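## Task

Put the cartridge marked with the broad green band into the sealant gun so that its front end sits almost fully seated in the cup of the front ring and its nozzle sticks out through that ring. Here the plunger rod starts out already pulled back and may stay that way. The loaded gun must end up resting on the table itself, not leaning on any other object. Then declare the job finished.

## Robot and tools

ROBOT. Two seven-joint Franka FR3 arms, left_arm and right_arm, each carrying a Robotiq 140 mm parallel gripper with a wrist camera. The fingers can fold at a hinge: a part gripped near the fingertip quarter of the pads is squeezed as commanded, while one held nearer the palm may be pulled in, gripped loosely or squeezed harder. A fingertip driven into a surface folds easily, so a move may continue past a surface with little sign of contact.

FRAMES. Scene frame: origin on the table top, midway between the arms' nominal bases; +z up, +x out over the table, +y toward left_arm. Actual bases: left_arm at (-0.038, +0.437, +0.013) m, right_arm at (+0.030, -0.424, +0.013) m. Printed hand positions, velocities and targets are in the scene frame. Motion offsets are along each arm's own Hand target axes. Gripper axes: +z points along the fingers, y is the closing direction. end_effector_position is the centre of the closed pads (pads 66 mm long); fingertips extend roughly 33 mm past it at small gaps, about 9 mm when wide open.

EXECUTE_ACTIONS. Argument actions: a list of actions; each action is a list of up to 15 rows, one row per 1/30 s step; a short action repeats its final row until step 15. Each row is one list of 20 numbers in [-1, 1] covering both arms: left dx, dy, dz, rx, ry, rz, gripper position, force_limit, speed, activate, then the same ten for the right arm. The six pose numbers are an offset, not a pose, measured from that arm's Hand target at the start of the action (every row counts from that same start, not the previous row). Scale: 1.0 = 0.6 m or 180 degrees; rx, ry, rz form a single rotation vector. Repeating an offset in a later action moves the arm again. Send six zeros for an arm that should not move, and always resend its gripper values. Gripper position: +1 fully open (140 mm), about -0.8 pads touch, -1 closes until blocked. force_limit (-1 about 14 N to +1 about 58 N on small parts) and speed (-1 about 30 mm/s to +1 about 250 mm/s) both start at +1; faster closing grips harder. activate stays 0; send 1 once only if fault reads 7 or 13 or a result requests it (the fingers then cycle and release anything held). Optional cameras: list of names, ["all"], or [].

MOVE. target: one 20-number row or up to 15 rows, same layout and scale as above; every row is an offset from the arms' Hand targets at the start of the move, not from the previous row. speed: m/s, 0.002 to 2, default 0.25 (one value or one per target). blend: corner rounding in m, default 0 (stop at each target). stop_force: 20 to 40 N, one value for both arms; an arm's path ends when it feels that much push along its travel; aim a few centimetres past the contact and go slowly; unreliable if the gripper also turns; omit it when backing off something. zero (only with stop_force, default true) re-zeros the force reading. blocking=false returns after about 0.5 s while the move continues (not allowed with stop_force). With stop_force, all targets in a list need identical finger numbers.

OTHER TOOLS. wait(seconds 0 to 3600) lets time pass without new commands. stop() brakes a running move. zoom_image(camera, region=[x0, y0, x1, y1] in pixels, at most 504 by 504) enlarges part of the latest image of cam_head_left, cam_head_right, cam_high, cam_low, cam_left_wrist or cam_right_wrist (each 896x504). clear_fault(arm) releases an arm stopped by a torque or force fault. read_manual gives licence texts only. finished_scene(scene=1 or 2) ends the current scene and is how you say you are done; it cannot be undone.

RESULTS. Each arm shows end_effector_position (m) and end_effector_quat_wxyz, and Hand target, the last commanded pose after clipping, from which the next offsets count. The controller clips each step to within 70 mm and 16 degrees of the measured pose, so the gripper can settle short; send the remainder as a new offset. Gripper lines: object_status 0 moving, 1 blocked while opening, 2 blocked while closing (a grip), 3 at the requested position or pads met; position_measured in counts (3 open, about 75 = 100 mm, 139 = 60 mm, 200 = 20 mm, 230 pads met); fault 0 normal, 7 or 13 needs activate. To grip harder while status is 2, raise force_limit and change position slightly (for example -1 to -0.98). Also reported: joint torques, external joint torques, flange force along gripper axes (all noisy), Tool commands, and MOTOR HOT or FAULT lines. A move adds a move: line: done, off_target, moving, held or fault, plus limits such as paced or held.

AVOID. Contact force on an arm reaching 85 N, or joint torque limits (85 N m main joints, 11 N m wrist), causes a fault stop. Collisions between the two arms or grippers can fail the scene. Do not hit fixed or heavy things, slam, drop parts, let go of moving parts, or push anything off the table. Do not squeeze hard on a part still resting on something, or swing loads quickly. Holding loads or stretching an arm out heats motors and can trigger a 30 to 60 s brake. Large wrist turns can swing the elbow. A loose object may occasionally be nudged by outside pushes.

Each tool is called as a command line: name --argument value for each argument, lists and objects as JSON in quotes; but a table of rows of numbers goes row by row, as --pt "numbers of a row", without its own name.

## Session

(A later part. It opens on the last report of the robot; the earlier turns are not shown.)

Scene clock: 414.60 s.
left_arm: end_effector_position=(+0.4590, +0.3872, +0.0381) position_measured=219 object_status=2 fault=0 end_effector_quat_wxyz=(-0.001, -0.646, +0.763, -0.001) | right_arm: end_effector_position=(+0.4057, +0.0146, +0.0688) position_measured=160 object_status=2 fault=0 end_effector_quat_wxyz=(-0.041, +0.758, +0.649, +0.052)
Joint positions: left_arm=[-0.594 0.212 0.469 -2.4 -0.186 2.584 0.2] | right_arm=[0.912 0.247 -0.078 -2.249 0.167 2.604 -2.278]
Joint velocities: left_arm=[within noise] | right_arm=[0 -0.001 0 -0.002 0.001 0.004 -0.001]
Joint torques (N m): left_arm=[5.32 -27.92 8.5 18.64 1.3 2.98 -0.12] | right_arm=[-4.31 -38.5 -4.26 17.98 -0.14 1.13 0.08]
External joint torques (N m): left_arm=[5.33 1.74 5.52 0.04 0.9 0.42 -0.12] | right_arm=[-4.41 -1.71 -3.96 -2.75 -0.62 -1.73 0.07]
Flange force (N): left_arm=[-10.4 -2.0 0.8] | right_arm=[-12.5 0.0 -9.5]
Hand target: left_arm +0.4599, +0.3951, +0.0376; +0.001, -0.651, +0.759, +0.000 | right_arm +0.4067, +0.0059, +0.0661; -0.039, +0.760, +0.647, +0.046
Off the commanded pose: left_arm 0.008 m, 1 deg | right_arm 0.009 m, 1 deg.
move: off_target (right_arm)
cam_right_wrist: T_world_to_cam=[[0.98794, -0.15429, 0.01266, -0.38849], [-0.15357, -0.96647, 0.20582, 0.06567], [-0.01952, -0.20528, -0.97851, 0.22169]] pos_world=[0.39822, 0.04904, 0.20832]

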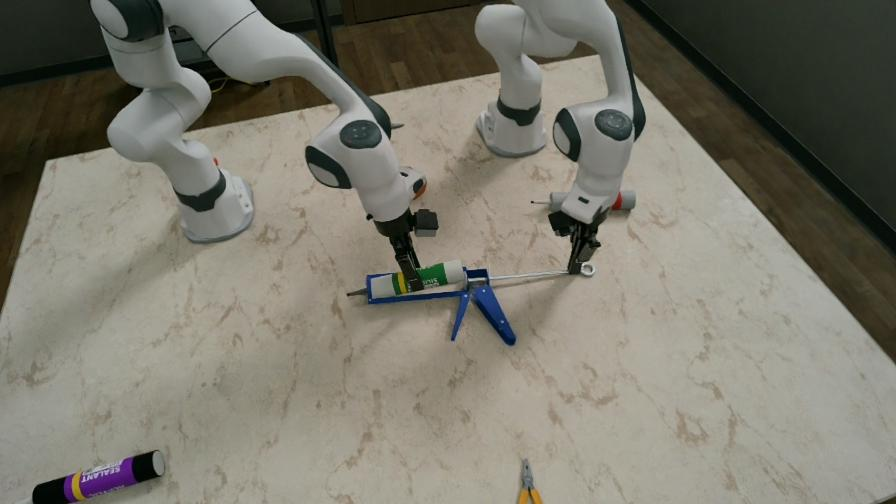

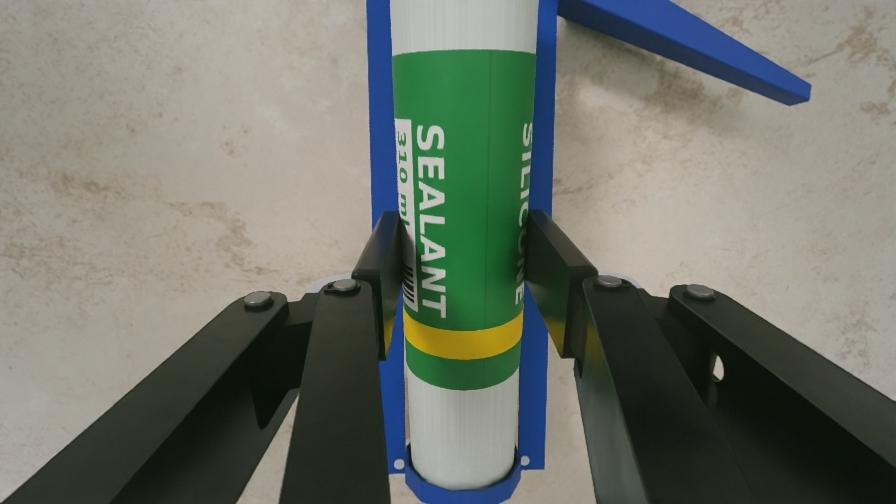

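move --pt "0 0 0 0 0 0 -1 -0.5 -1 0 0.012 0 0.0 0 0 0 -1 0 -1 0" --pt "0 0 0 0 0 0 -1 -0.5 -1 0 0.012 0 0.02 0 -0.0278 0 -1 0 -1 0" --speed 0.03 --cameras '["cam_high","cam_right_wrist","cam_low"]'

zoom_image --camera "cam_right_wrist" --region '[390, 430, 540, 504]'

zoom_image --camera "cam_high" --region '[340, 250, 420, 310]'

zoom_image --camera "cam_high" --region '[420, 240, 500, 300]'

Scene clock: 426.80 s.
left_arm: end_effector_position=(+0.4594, +0.3900, +0.0383) position_measured=219 object_status=2 fault=0 end_effector_quat_wxyz=(+0.000, -0.648, +0.761, -0.001) | right_arm: end_effector_position=(+0.4081, +0.0181, +0.0564) position_measured=160 object_status=2 fault=0 end_effector_quat_wxyz=(-0.013, +0.759, +0.651, +0.017)
Joint positions: left_arm=[-0.593 0.212 0.473 -2.4 -0.186 2.584 0.2] | right_arm=[0.967 0.322 -0.121 -2.148 0.098 2.503 -2.203]
Joint velocities: left_arm=[within noise] | right_arm=[-0.001 0.001 0 0 -0.001 -0.001 0.006]
Joint torques (N m): left_arm=[2.85 -28.26 5.91 18.23 0.97 2.82 -0.11] | right_arm=[-1.53 -40.27 -2.47 21.35 0.23 1.76 0.52]
External joint torques (N m): left_arm=[2.97 1.33 3.01 -0.41 0.57 0.26 -0.1] | right_arm=[-1.53 -0.93 -1.54 0.43 -0.34 -0.96 0.52]
Flange force (N): left_arm=[-5.6 -0.4 1.3] | right_arm=[0.0 1.8 -4.5]
Hand target: left_arm +0.4599, +0.3951, +0.0376; +0.001, -0.651, +0.759, +0.000 | right_arm +0.4080, +0.0144, +0.0551; -0.011, +0.761, +0.648, +0.013
Off the commanded pose: left_arm 0.005 m, 0 deg | right_arm 0.004 m, 1 deg.
move: off_target (right_arm)
cam_right_wrist: T_world_to_cam=[[0.98836, -0.15182, 0.00994, -0.39034], [-0.14807, -0.94472, 0.29253, 0.06444], [-0.03502, -0.2906, -0.9562, 0.21684]] pos_world=[0.40293, 0.06463, 0.19237]
Images, in order (width x height): cam_high 896x504, cam_low 896x504, cam_right_wrist 896x504.

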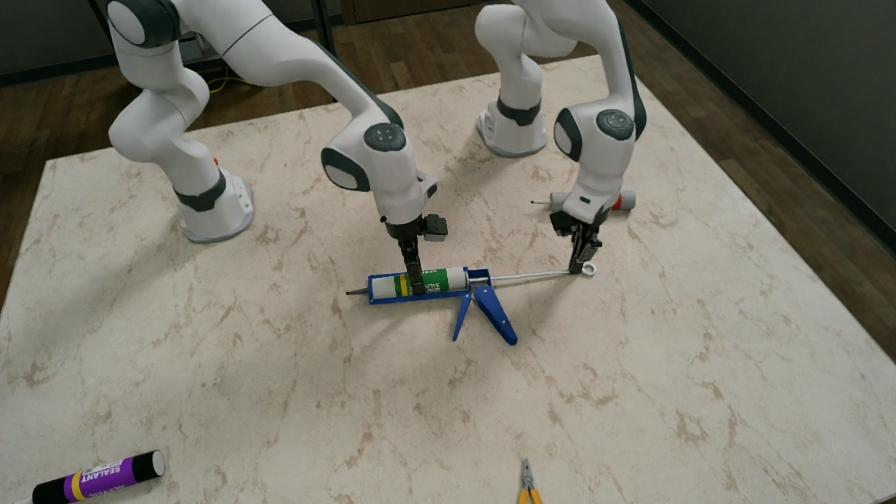

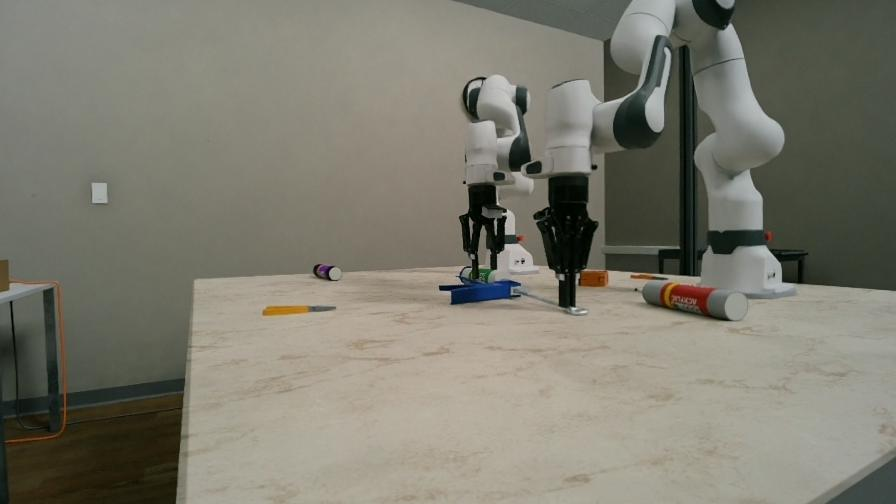

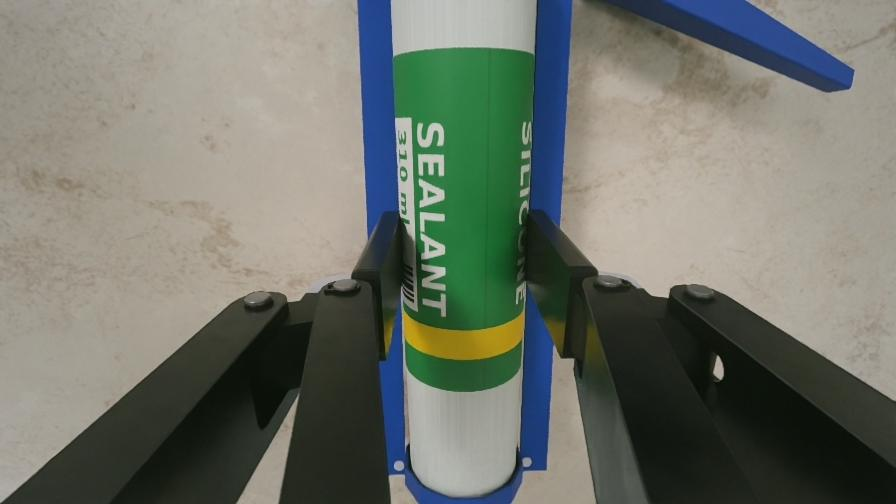

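Scaled by 3.360 from the camera's image (finer frame: 1280x720).

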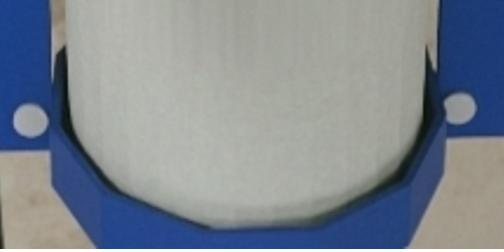

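Scaled by 6.300 from the camera's image (finer frame: 1280x720).

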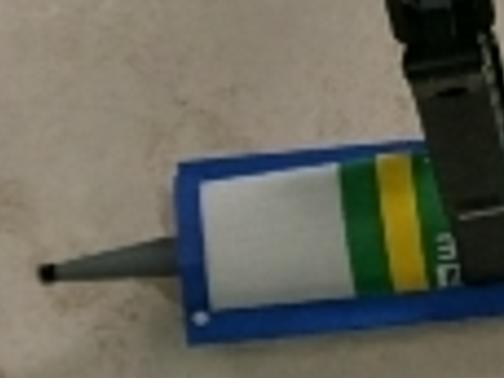

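Scaled by 6.300 from the camera's image (finer frame: 1280x720).

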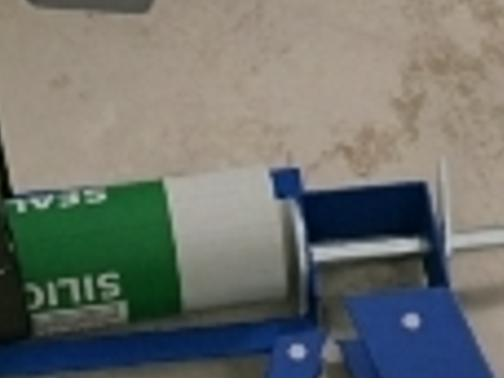

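move --target '[0,0,0,0,0,0,-1,-0.5,-1,0,-0.02,0,0,0,0,0,-1,0,-1,0]' --speed 0.03 --cameras '["cam_high","cam_right_wrist"]'

Scene clock: 439.90 s.
left_arm: end_effector_position=(+0.4588, +0.3863, +0.0380) position_measured=219 object_status=2 fault=0 end_effector_quat_wxyz=(-0.001, -0.646, +0.764, -0.001) | right_arm: end_effector_position=(+0.4050, +0.0144, +0.0585) position_measured=160 object_status=2 fault=0 end_effector_quat_wxyz=(-0.014, +0.759, +0.650, +0.022)
Joint positions: left_arm=[-0.595 0.212 0.468 -2.4 -0.186 2.583 0.2] | right_arm=[0.968 0.3 -0.121 -2.177 0.098 2.521 -2.201]
Joint velocities: left_arm=[within noise] | right_arm=[0 0.001 0.001 -0.004 0.001 0.004 0]
Joint torques (N m): left_arm=[5.98 -27.97 9.1 18.46 1.32 2.99 -0.1] | right_arm=[-5.02 -39.39 -4.99 17.31 -0.25 0.47 -0.13]
External joint torques (N m): left_arm=[6.06 1.59 6.2 -0.05 0.92 0.45 -0.1] | right_arm=[-4.93 -0.77 -4.04 -3.56 -0.82 -2.28 -0.13]
Flange force (N): left_arm=[-11.8 -1.3 0.3] | right_arm=[-13.9 0.9 -7.1]
Hand target: left_arm +0.4599, +0.3951, +0.0376; +0.001, -0.651, +0.759, +0.000 | right_arm +0.4061, +0.0026, +0.0547; -0.011, +0.761, +0.648, +0.013
Off the commanded pose: left_arm 0.009 m, 1 deg | right_arm 0.013 m, 1 deg.
move: off_target (right_arm)
cam_right_wrist: T_world_to_cam=[[0.98788, -0.15456, 0.01414, -0.38778], [-0.15217, -0.94665, 0.28407, 0.0621], [-0.03052, -0.28278, -0.9587, 0.21601]] pos_world=[0.39912, 0.05994, 0.19493]

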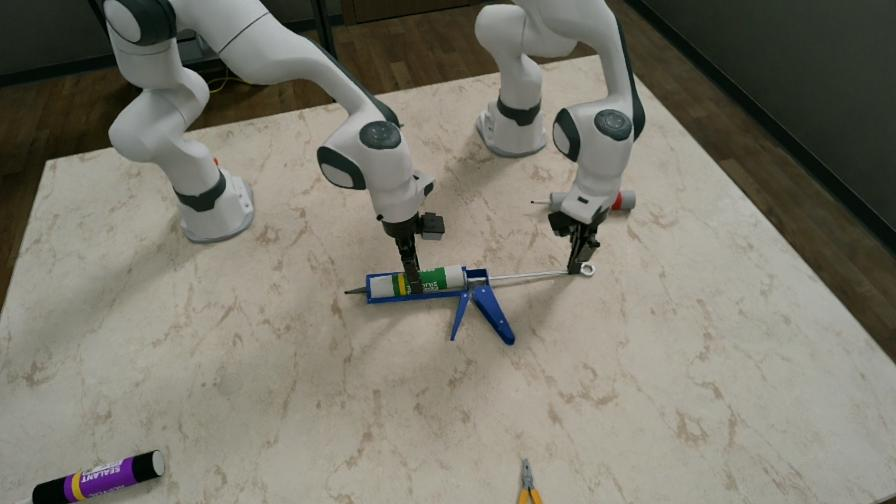

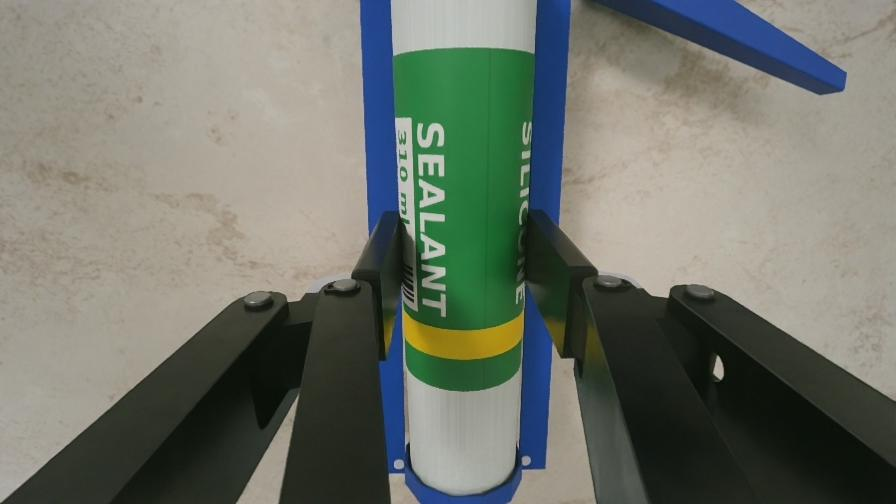

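zoom_image --camera "cam_right_wrist" --region '[380, 380, 560, 504]'

zoom_image --camera "cam_high" --region '[340, 250, 500, 340]'

Scaled by 2.800 from the camera's image (finer frame: 1280x720).

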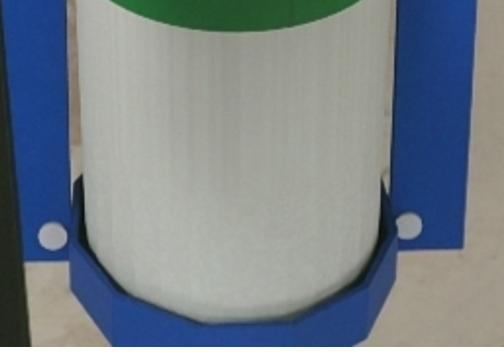

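Scaled by 3.150 from the camera's image (finer frame: 1280x720).

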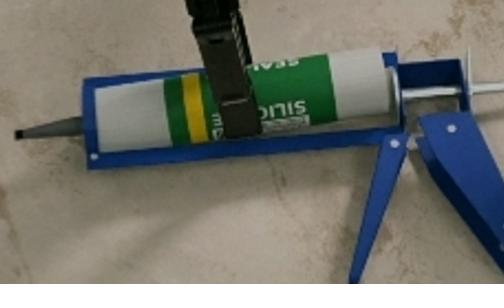

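zoom_image --camera "cam_high" --region '[340, 250, 420, 310]'

move --target '[0,0,0,0,0,0,-1,-0.5,-1,0,0.015,0,0.002,0,0,0,-1,0,-1,0]' --speed 0.05 --cameras '["cam_head_left","cam_low"]'

zoom_image --camera "cam_low" --region '[560, 200, 740, 300]'

Scaled by 6.300 from the camera's image (finer frame: 1280x720).

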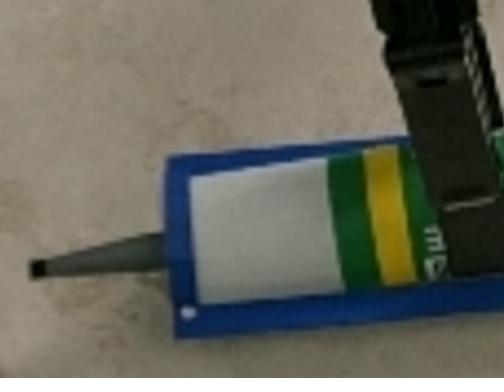

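Scene clock: 445.47 s.
left_arm: end_effector_position=(+0.4591, +0.3885, +0.0381) position_measured=219 object_status=2 fault=0 end_effector_quat_wxyz=(+0.000, -0.647, +0.762, -0.001) | right_arm: end_effector_position=(+0.4068, +0.0164, +0.0553) position_measured=160 object_status=2 fault=0 end_effector_quat_wxyz=(-0.013, +0.759, +0.650, +0.018)
Joint positions: left_arm=[-0.594 0.212 0.471 -2.4 -0.186 2.583 0.2] | right_arm=[0.968 0.318 -0.121 -2.157 0.098 2.51 -2.201]
Joint velocities: left_arm=[within noise] | right_arm=[-0.001 0.001 -0.001 0.001 -0.001 -0.003 0.001]
Joint torques (N m): left_arm=[3.67 -28.21 6.91 18.33 1.19 2.88 -0.09] | right_arm=[-2.37 -40.03 -2.87 21.27 0.35 1.68 0.33]
External joint torques (N m): left_arm=[3.64 1.46 3.88 -0.25 0.8 0.33 -0.09] | right_arm=[-2.27 -1.02 -1.87 0.53 -0.22 -1.02 0.32]
Flange force (N): left_arm=[-7.1 -0.7 0.7] | right_arm=[-0.5 3.3 -4.6]
Hand target: left_arm +0.4599, +0.3951, +0.0376; +0.001, -0.651, +0.759, +0.000 | right_arm +0.4076, +0.0115, +0.0538; -0.011, +0.761, +0.648, +0.013
Off the commanded pose: left_arm 0.007 m, 1 deg | right_arm 0.005 m, 1 deg.
move: off_target (right_arm)

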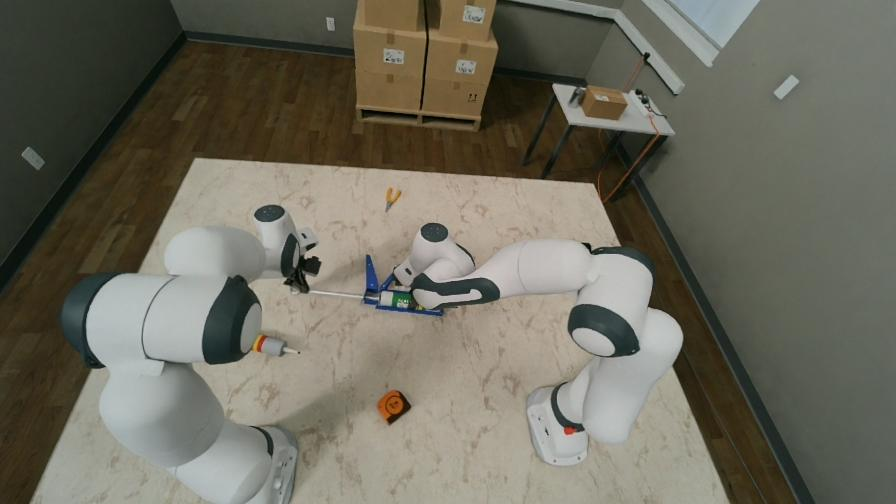

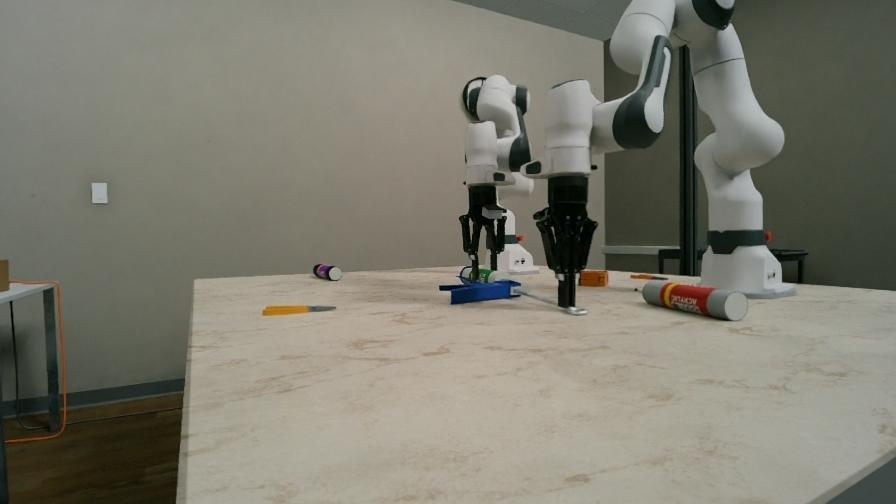

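Scaled by 2.800 from the camera's image (finer frame: 1280x720).

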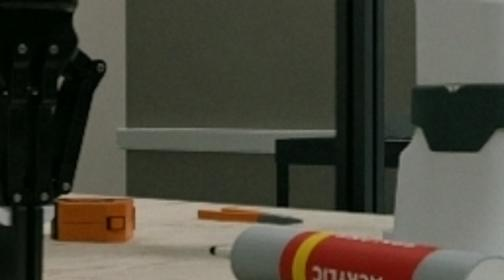

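zoom_image --camera "cam_low" --region '[430, 235, 600, 325]'

zoom_image --camera "cam_head_left" --region '[350, 260, 470, 330]'

Scaled by 2.965 from the camera's image (finer frame: 1280x720).

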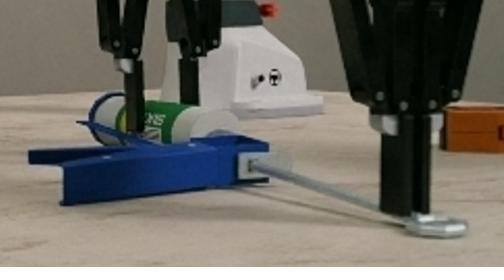

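Scaled by 4.200 from the camera's image (finer frame: 1280x720).

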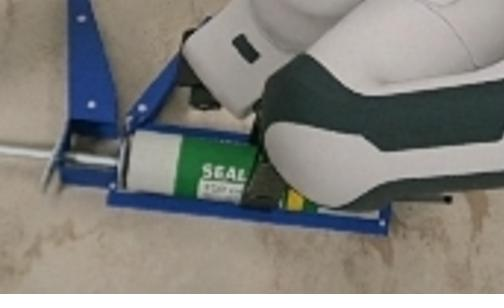

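move --target '[0,0,0,0,0,0,-1,-0.5,-1,0,0,0,0.0,0,-0.008,0,-1,0,-1,0]' --speed 0.05

move --target '[0,0,0,0,0,0,-1,-0.5,-1,0,-0.018,0,0,0,0,0,-1,0,-1,0]' --speed 0.03 --cameras '["cam_high","cam_right_wrist"]'

zoom_image --camera "cam_high" --region '[340, 250, 420, 310]'

zoom_image --camera "cam_right_wrist" --region '[380, 380, 560, 504]'

Scene clock: 455.43 s.
left_arm: end_effector_position=(+0.4592, +0.3891, +0.0382) position_measured=219 object_status=2 fault=0 end_effector_quat_wxyz=(+0.000, -0.648, +0.762, -0.001) | right_arm: end_effector_position=(+0.4071, +0.0174, +0.0552) position_measured=160 object_status=2 fault=0 end_effector_quat_wxyz=(-0.006, +0.758, +0.652, +0.010)
Joint positions: left_arm=[-0.593 0.212 0.471 -2.4 -0.186 2.583 0.2] | right_arm=[0.98 0.331 -0.13 -2.131 0.082 2.479 -2.186]
Joint velocities: left_arm=[within noise] | right_arm=[0.001 0.001 0.002 0 -0.002 -0.003 0.008]
Joint torques (N m): left_arm=[3.45 -28.23 6.67 18.85 1.17 2.95 -0.1] | right_arm=[-2.32 -41.05 -3.55 21.15 -0.06 1.24 0.43]
External joint torques (N m): left_arm=[3.51 1.42 3.72 0.28 0.78 0.4 -0.1] | right_arm=[-2.27 -1.35 -2.45 0.13 -0.65 -1.45 0.43]
Flange force (N): left_arm=[-6.9 -2.4 0.9] | right_arm=[-2.1 2.2 -6.4]
Hand target: left_arm +0.4599, +0.3951, +0.0376; +0.001, -0.651, +0.759, +0.000 | right_arm +0.4076, +0.0115, +0.0538; -0.003, +0.761, +0.648, +0.003
Off the commanded pose: left_arm 0.006 m, 1 deg | right_arm 0.006 m, 1 deg.
move: off_target (right_arm)

Scene clock: 456.20 s.
left_arm: end_effector_position=(+0.4582, +0.3852, +0.0378) position_measured=219 object_status=2 fault=0 end_effector_quat_wxyz=(-0.001, -0.645, +0.764, -0.001) | right_arm: end_effector_position=(+0.4038, +0.0137, +0.0569) position_measured=160 object_status=2 fault=0 end_effector_quat_wxyz=(-0.007, +0.759, +0.651, +0.013)
Joint positions: left_arm=[-0.596 0.212 0.467 -2.4 -0.186 2.582 0.2] | right_arm=[0.981 0.312 -0.13 -2.158 0.082 2.494 -2.186]
Joint velocities: left_arm=[within noise] | right_arm=[0 0.001 -0.001 -0.002 -0.001 0.003 0]
Joint torques (N m): left_arm=[6.51 -28.07 9.77 18.84 1.44 3.22 -0.11] | right_arm=[-4.86 -40.46 -5.62 17.81 -0.39 0.17 0.05]
External joint torques (N m): left_arm=[6.58 1.57 6.86 0.29 1.04 0.68 -0.11] | right_arm=[-4.76 -1.4 -4.54 -3.11 -0.97 -2.53 0.05]
Flange force (N): left_arm=[-12.9 -1.9 0.0] | right_arm=[-13.6 0.7 -8.7]
Hand target: left_arm +0.4599, +0.3951, +0.0376; +0.001, -0.651, +0.759, +0.000 | right_arm +0.4058, +0.0008, +0.0537; -0.003, +0.761, +0.648, +0.003
Off the commanded pose: left_arm 0.010 m, 1 deg | right_arm 0.013 m, 1 deg.
move: off_target (right_arm)
cam_right_wrist: T_world_to_cam=[[0.98832, -0.15184, 0.01293, -0.38689], [-0.14845, -0.94014, 0.30675, 0.0588], [-0.03442, -0.30509, -0.9517, 0.21565]] pos_world=[0.39853, 0.06233, 0.1922]

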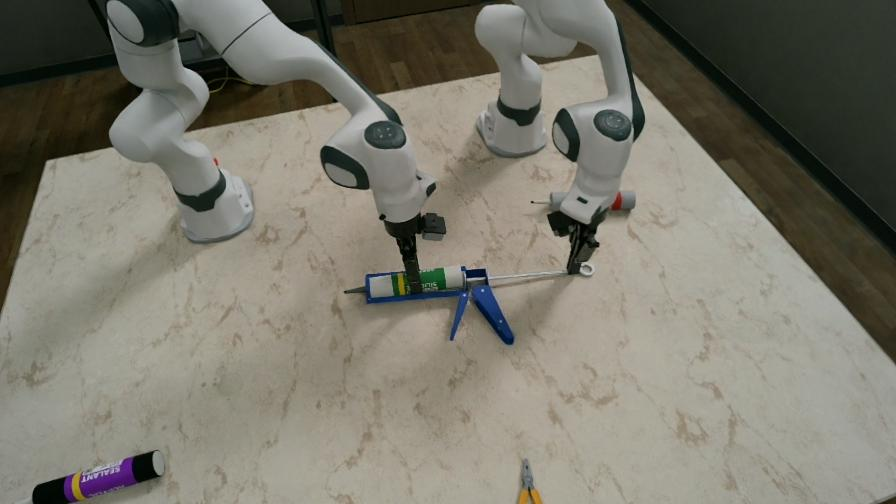

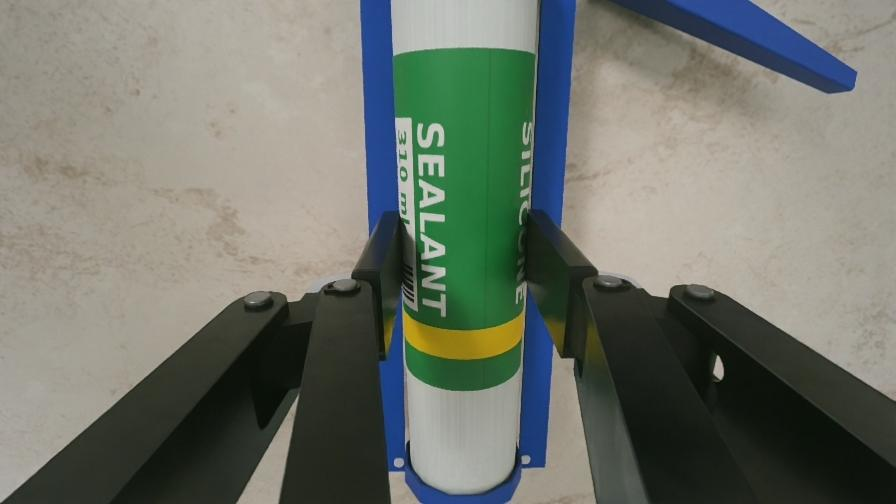

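Scaled by 6.300 from the camera's image (finer frame: 1280x720).

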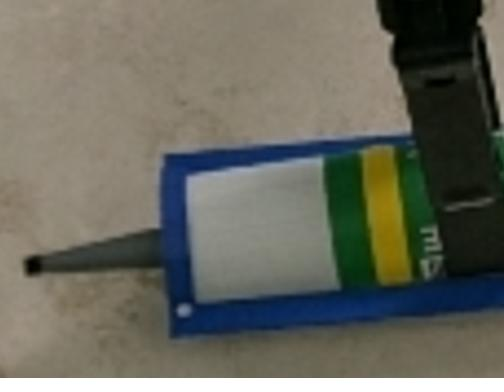

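Scaled by 2.800 from the camera's image (finer frame: 1280x720).

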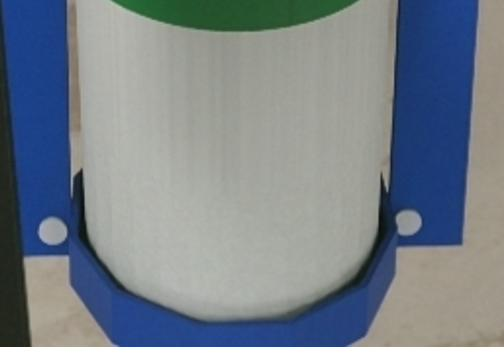

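move --target '[0,0,0,0,0,0,-1,-0.5,-1,0,0.015,0,0,0,0,0,-1,0,-1,0]' --speed 0.05

move --pt "0 0 0 0 0 0 -1 -0.5 -1 0 0 0 0.003 0 0 0 -1 0 -1 0" --pt "0 0 0 0 0 0 -1 -0.5 -1 0 -0.018 0 0.006 0 0 0 -1 0 -1 0" --speed 0.03 --cameras '["cam_high","cam_right_wrist"]'

zoom_image --camera "cam_high" --region '[340, 250, 420, 310]'

zoom_image --camera "cam_right_wrist" --region '[380, 380, 560, 504]'

Scene clock: 465.20 s.
left_arm: end_effector_position=(+0.4586, +0.3877, +0.0380) position_measured=219 object_status=2 fault=0 end_effector_quat_wxyz=(-0.001, -0.647, +0.763, -0.001) | right_arm: end_effector_position=(+0.4063, +0.0160, +0.0551) position_measured=160 object_status=2 fault=0 end_effector_quat_wxyz=(-0.006, +0.759, +0.651, +0.009)
Joint positions: left_arm=[-0.594 0.212 0.47 -2.4 -0.186 2.582 0.2] | right_arm=[0.981 0.328 -0.131 -2.137 0.082 2.481 -2.185]
Joint velocities: left_arm=[within noise] | right_arm=[0.001 -0.001 0 0.002 0.001 -0.004 0]
Joint torques (N m): left_arm=[3.98 -28.33 7.46 18.82 1.3 3.08 -0.18] | right_arm=[-2.68 -40.86 -3.82 21.51 -0.05 1.22 0.41]
External joint torques (N m): left_arm=[4.01 1.35 4.49 0.22 0.9 0.53 -0.18] | right_arm=[-2.77 -1.31 -2.85 0.58 -0.63 -1.46 0.41]
Flange force (N): left_arm=[-7.8 -1.4 0.1] | right_arm=[-1.0 4.0 -6.4]
Hand target: left_arm +0.4599, +0.3951, +0.0376; +0.001, -0.651, +0.759, +0.000 | right_arm +0.4073, +0.0097, +0.0538; -0.003, +0.761, +0.648, +0.003
Off the commanded pose: left_arm 0.007 m, 1 deg | right_arm 0.007 m, 1 deg.
move: off_target (right_arm)

Scene clock: 466.27 s.
left_arm: end_effector_position=(+0.4583, +0.3855, +0.0379) position_measured=219 object_status=2 fault=0 end_effector_quat_wxyz=(-0.001, -0.645, +0.764, -0.001) | right_arm: end_effector_position=(+0.4042, +0.0118, +0.0541) position_measured=160 object_status=2 fault=0 end_effector_quat_wxyz=(-0.006, +0.760, +0.650, +0.013)
Joint positions: left_arm=[-0.596 0.212 0.467 -2.4 -0.187 2.582 0.2] | right_arm=[0.979 0.315 -0.131 -2.164 0.082 2.502 -2.185]
Joint velocities: left_arm=[within noise] | right_arm=[-0.001 -0.001 0.002 -0.003 0 0.003 0]
Joint torques (N m): left_arm=[6.31 -28 9.52 18.65 1.47 3.2 -0.11] | right_arm=[-5.17 -39.6 -5.36 16.95 -0.35 0.3 -0.12]
External joint torques (N m): left_arm=[6.3 1.53 6.53 0.18 1.07 0.67 -0.11] | right_arm=[-5.14 -0.73 -4.34 -3.75 -0.92 -2.39 -0.12]
Flange force (N): left_arm=[-12.3 -1.4 0.0] | right_arm=[-14.7 1.0 -6.9]
Hand target: left_arm +0.4599, +0.3951, +0.0376; +0.001, -0.651, +0.759, +0.000 | right_arm +0.4056, -0.0009, +0.0501; -0.003, +0.761, +0.648, +0.003
Off the commanded pose: left_arm 0.010 m, 1 deg | right_arm 0.013 m, 1 deg.
move: off_target (right_arm)
cam_right_wrist: T_world_to_cam=[[0.98788, -0.15457, 0.01425, -0.38744], [-0.15146, -0.93967, 0.30673, 0.05912], [-0.03402, -0.30517, -0.95169, 0.21226]] pos_world=[0.39892, 0.06044, 0.1894]

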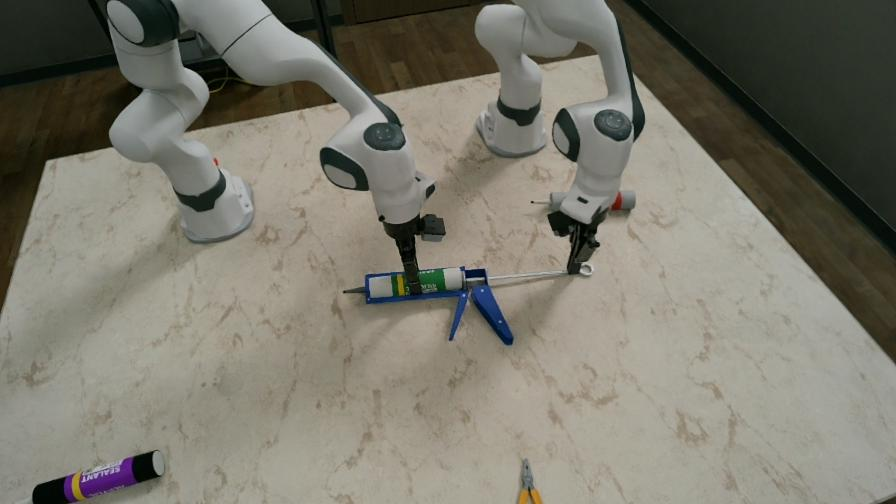

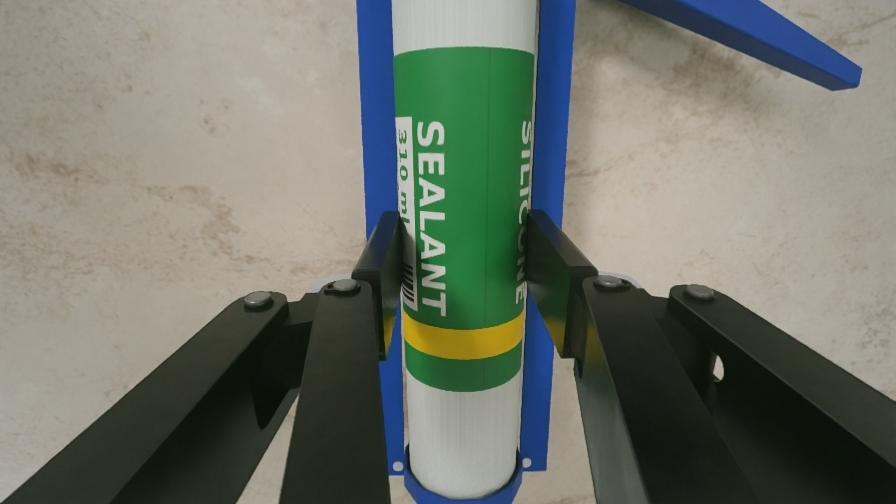

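Scaled by 6.300 from the camera's image (finer frame: 1280x720).

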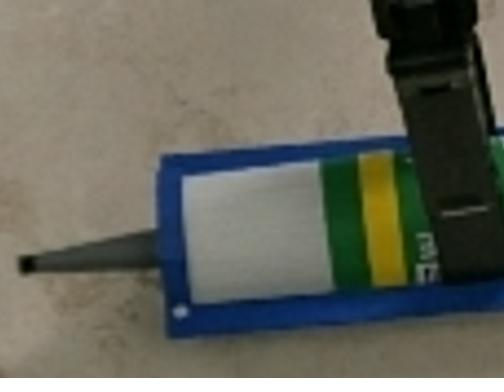

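Scaled by 2.800 from the camera's image (finer frame: 1280x720).

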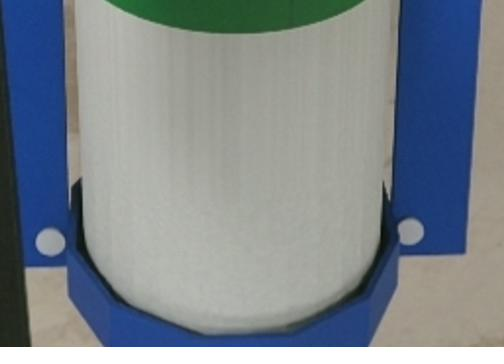

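zoom_image --camera "cam_high" --region '[430, 250, 510, 310]'

move --target '[0,0,0,0,0,0,-1,-0.5,-1,0,0.009,0,0,0,0,0,-1,0,-1,0]' --speed 0.05

Scaled by 6.300 from the camera's image (finer frame: 1280x720).

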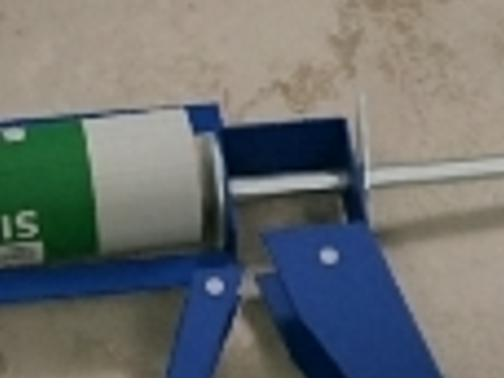

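Scene clock: 475.37 s.
left_arm: end_effector_position=(+0.4585, +0.3869, +0.0380) position_measured=219 object_status=2 fault=0 end_effector_quat_wxyz=(-0.001, -0.646, +0.763, -0.001) | right_arm: end_effector_position=(+0.4056, +0.0132, +0.0537) position_measured=160 object_status=2 fault=0 end_effector_quat_wxyz=(-0.006, +0.760, +0.650, +0.012)
Joint positions: left_arm=[-0.595 0.212 0.469 -2.4 -0.187 2.582 0.2] | right_arm=[0.979 0.322 -0.131 -2.153 0.082 2.496 -2.185]
Joint velocities: left_arm=[within noise] | right_arm=[-0.002 0.001 0.002 0.001 0 -0.003 0.001]
Joint torques (N m): left_arm=[4.59 -27.87 7.97 18.19 1.41 3.07 -0.15] | right_arm=[-3.24 -38.99 -3.84 20.4 0.13 1.1 0.14]
External joint torques (N m): left_arm=[4.5 1.72 4.9 -0.31 1.02 0.54 -0.15] | right_arm=[-3.29 0.16 -2.87 -0.44 -0.45 -1.6 0.14]
Flange force (N): left_arm=[-8.7 -0.3 0.7] | right_arm=[-1.7 5.1 -3.4]
Hand target: left_arm +0.4599, +0.3951, +0.0376; +0.001, -0.651, +0.759, +0.000 | right_arm +0.4064, +0.0044, +0.0501; -0.003, +0.761, +0.648, +0.003
Off the commanded pose: left_arm 0.008 m, 1 deg | right_arm 0.010 m, 1 deg.
move: off_target (right_arm)

execute_actions --actions '[]' --cameras '["cam_low","cam_head_right","cam_head_left"]'

zoom_image --camera "cam_low" --region '[440, 255, 520, 305]'

zoom_image --camera "cam_head_right" --region '[350, 220, 500, 310]'

Scene clock: 481.17 s.
left_arm: end_effector_position=(+0.4585, +0.3869, +0.0380) position_measured=219 object_status=2 fault=0 end_effector_quat_wxyz=(-0.001, -0.646, +0.763, -0.001) | right_arm: end_effector_position=(+0.4056, +0.0132, +0.0537) position_measured=160 object_status=2 fault=0 end_effector_quat_wxyz=(-0.006, +0.760, +0.650, +0.012)
Joint positions: left_arm=[-0.595 0.212 0.469 -2.4 -0.187 2.582 0.2] | right_arm=[0.979 0.322 -0.131 -2.153 0.082 2.496 -2.185]
Joint velocities: within noise
Joint torques (N m): left_arm=[4.54 -27.88 7.92 18.25 1.41 3.08 -0.11] | right_arm=[-3.3 -38.92 -3.75 19.88 0.15 1.09 0.12]
External joint torques (N m): left_arm=[4.62 1.63 5.02 -0.25 1.01 0.55 -0.11] | right_arm=[-3.19 0.22 -2.62 -0.89 -0.43 -1.6 0.12]
Flange force (N): left_arm=[-9.0 -0.4 0.6] | right_arm=[-2.9 4.1 -3.2]
Hand target: left_arm +0.4599, +0.3951, +0.0376; +0.001, -0.651, +0.759, +0.000 | right_arm +0.4064, +0.0044, +0.0501; -0.003, +0.761, +0.648, +0.003
Tool commands: left_gripper/position=-1.0 left_gripper/force_limit=-0.5 left_gripper/speed=-1.0 left_gripper/activate=+0.0 right_gripper/position=-1.0 right_gripper/force_limit=+0.0 right_gripper/speed=-1.0 right_gripper/activate=+0.0
Off the commanded pose: left_arm 0.008 m, 1 deg | right_arm 0.010 m, 1 deg.
Images, in order (width x height): cam_head_left 896x504, cam_head_right 896x504, cam_low 896x504.

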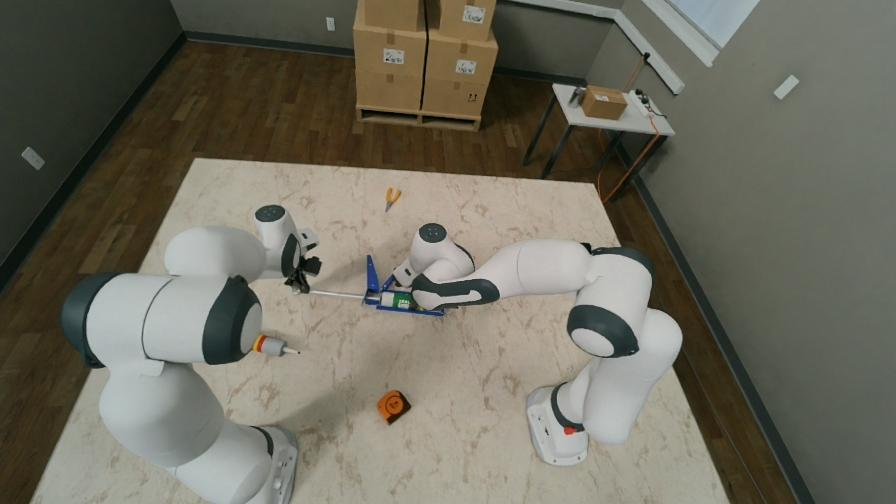

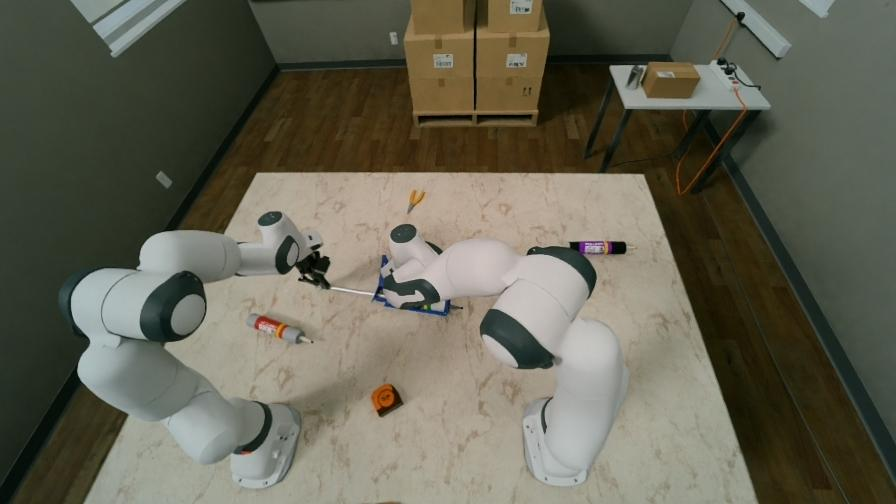

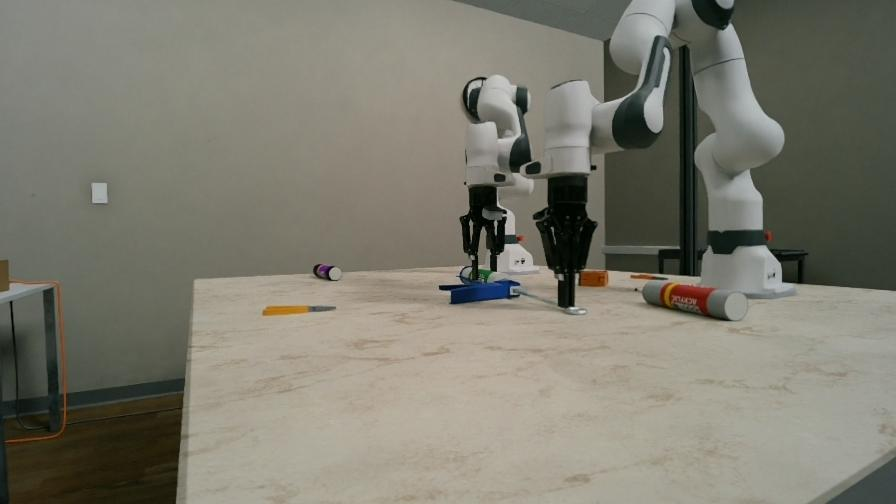

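Scaled by 6.300 from the camera's image (finer frame: 1280x720).

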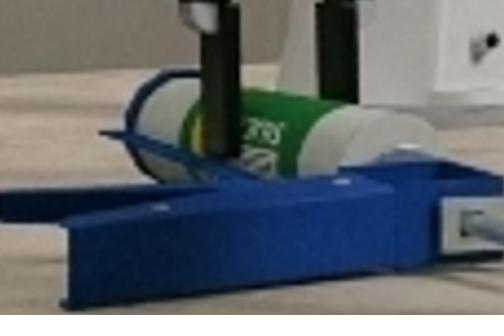

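Scaled by 3.360 from the camera's image (finer frame: 1280x720).

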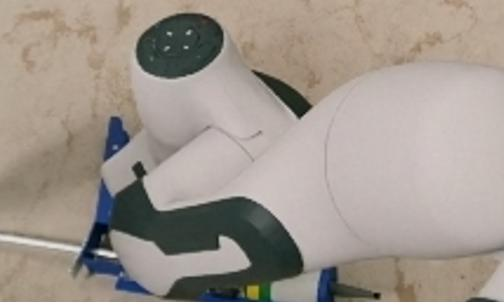

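move --pt "0 0 0 0 0 0 -1 -0.5 -1 0 -0.010 0 0.001 0 0 0 -1 0 -1 0" --pt "0 0 0 0 0 0 -1 -0.5 -1 0 -0.013 0 -0.003 0 0 0 -1 0 -1 0" --speed '[0.03,0.003]'

move --target '[0,0,0,0,0,0,-1,-0.5,-1,0,-0.001,0,-0.003,0,0,0,-1,0,-1,0]' --speed 0.003 --cameras '["cam_high","cam_right_wrist"]'

zoom_image --camera "cam_high" --region '[430, 250, 510, 310]'

zoom_image --camera "cam_high" --region '[340, 250, 420, 310]'

zoom_image --camera "cam_right_wrist" --region '[380, 380, 560, 504]'

Scene clock: 490.33 s.
left_arm: end_effector_position=(+0.4582, +0.3848, +0.0379) position_measured=219 object_status=2 fault=0 end_effector_quat_wxyz=(-0.002, -0.645, +0.764, -0.001) | right_arm: end_effector_position=(+0.4043, +0.0113, +0.0563) position_measured=160 object_status=2 fault=0 end_effector_quat_wxyz=(-0.007, +0.759, +0.650, +0.016)
Joint positions: left_arm=[-0.596 0.212 0.466 -2.4 -0.187 2.582 0.2] | right_arm=[0.979 0.307 -0.131 -2.17 0.082 2.506 -2.187]
Joint torques (N m): left_arm=[6.66 -27.99 9.97 18.65 1.55 3.21 -0.11] | right_arm=[-5.5 -39.56 -5.73 16.64 -0.42 -0.29 -0.14]
External joint torques (N m): left_arm=[6.71 1.54 7.05 0.21 1.15 0.69 -0.11] | right_arm=[-5.57 -0.73 -4.82 -4.22 -0.99 -3.01 -0.14]
Flange force (N): left_arm=[-13.1 -1.3 -0.4] | right_arm=[-15.9 1.2 -8.3]
Hand target: left_arm +0.4599, +0.3951, +0.0376; +0.001, -0.651, +0.759, +0.000 | right_arm +0.4052, -0.0033, +0.0518; -0.003, +0.761, +0.648, +0.003
Off the commanded pose: left_arm 0.010 m, 1 deg | right_arm 0.015 m, 2 deg.
move: off_target (right_arm)

Scene clock: 491.20 s.
left_arm: end_effector_position=(+0.4582, +0.3847, +0.0379) position_measured=219 object_status=2 fault=0 end_effector_quat_wxyz=(-0.002, -0.645, +0.764, -0.001) | right_arm: end_effector_position=(+0.4043, +0.0112, +0.0578) position_measured=160 object_status=2 fault=0 end_effector_quat_wxyz=(-0.007, +0.760, +0.650, +0.016)
Joint positions: left_arm=[-0.596 0.212 0.466 -2.4 -0.187 2.582 0.2] | right_arm=[0.978 0.302 -0.131 -2.173 0.082 2.506 -2.187]
Joint torques (N m): left_arm=[6.72 -27.96 10.07 18.85 1.57 3.22 -0.11] | right_arm=[-5.46 -39.91 -5.71 16.85 -0.53 -0.32 -0.1]
External joint torques (N m): left_arm=[6.76 1.66 7.14 0.33 1.17 0.68 -0.11] | right_arm=[-5.33 -1.34 -4.64 -3.96 -1.1 -3.03 -0.11]
Flange force (N): left_arm=[-13.3 -2.0 -0.2] | right_arm=[-16.0 0.5 -9.7]
Hand target: left_arm +0.4599, +0.3951, +0.0376; +0.001, -0.651, +0.759, +0.000 | right_arm +0.4051, -0.0039, +0.0536; -0.003, +0.761, +0.648, +0.003
Off the commanded pose: left_arm 0.011 m, 1 deg | right_arm 0.016 m, 2 deg.
move: off_target (right_arm)
cam_right_wrist: T_world_to_cam=[[0.98783, -0.15465, 0.01666, -0.38766], [-0.15246, -0.94146, 0.30068, 0.05818], [-0.03082, -0.29957, -0.95358, 0.21436]] pos_world=[0.39842, 0.05904, 0.19337]

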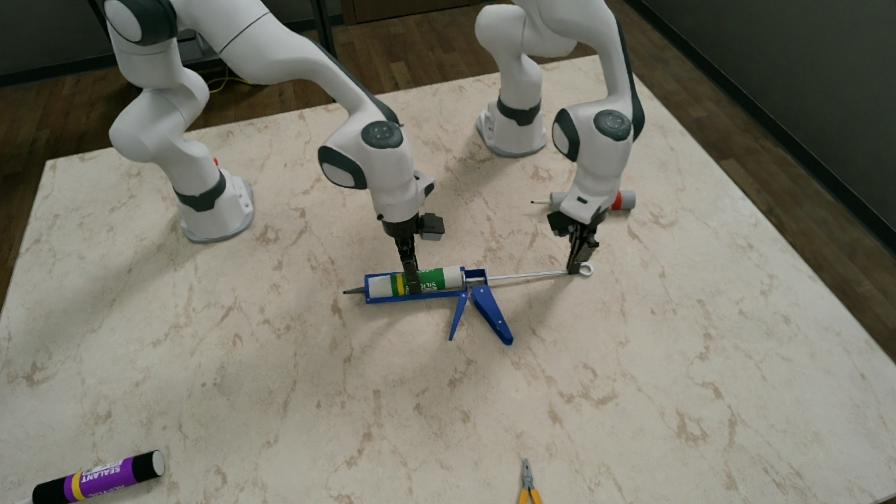

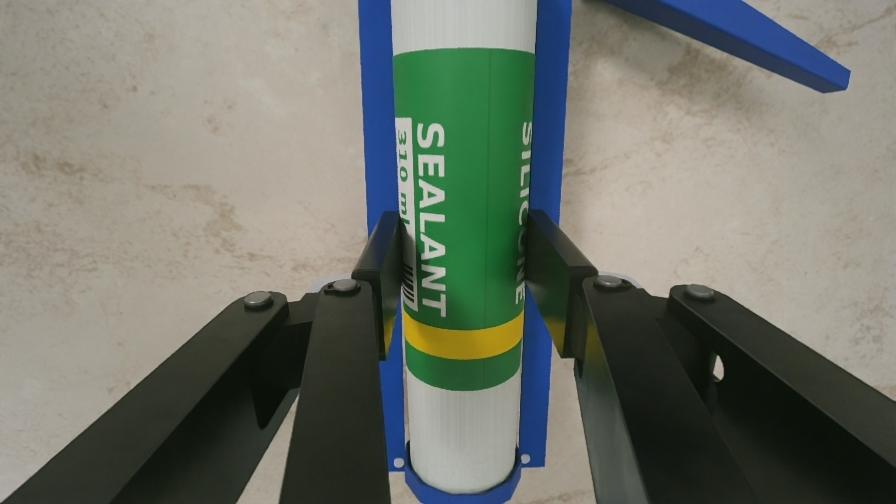

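Scaled by 6.300 from the camera's image (finer frame: 1280x720).

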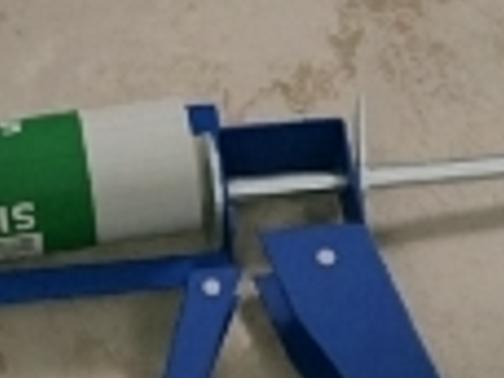

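Scaled by 6.300 from the camera's image (finer frame: 1280x720).

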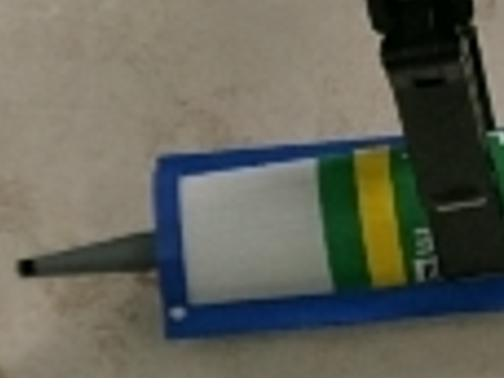

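Scaled by 2.800 from the camera's image (finer frame: 1280x720).

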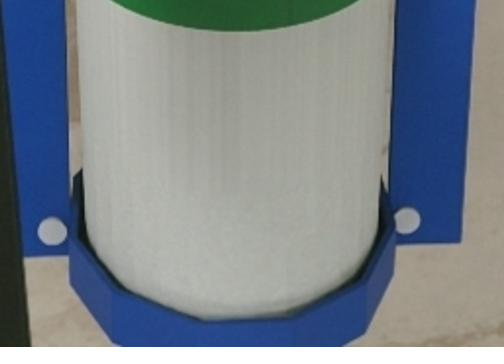

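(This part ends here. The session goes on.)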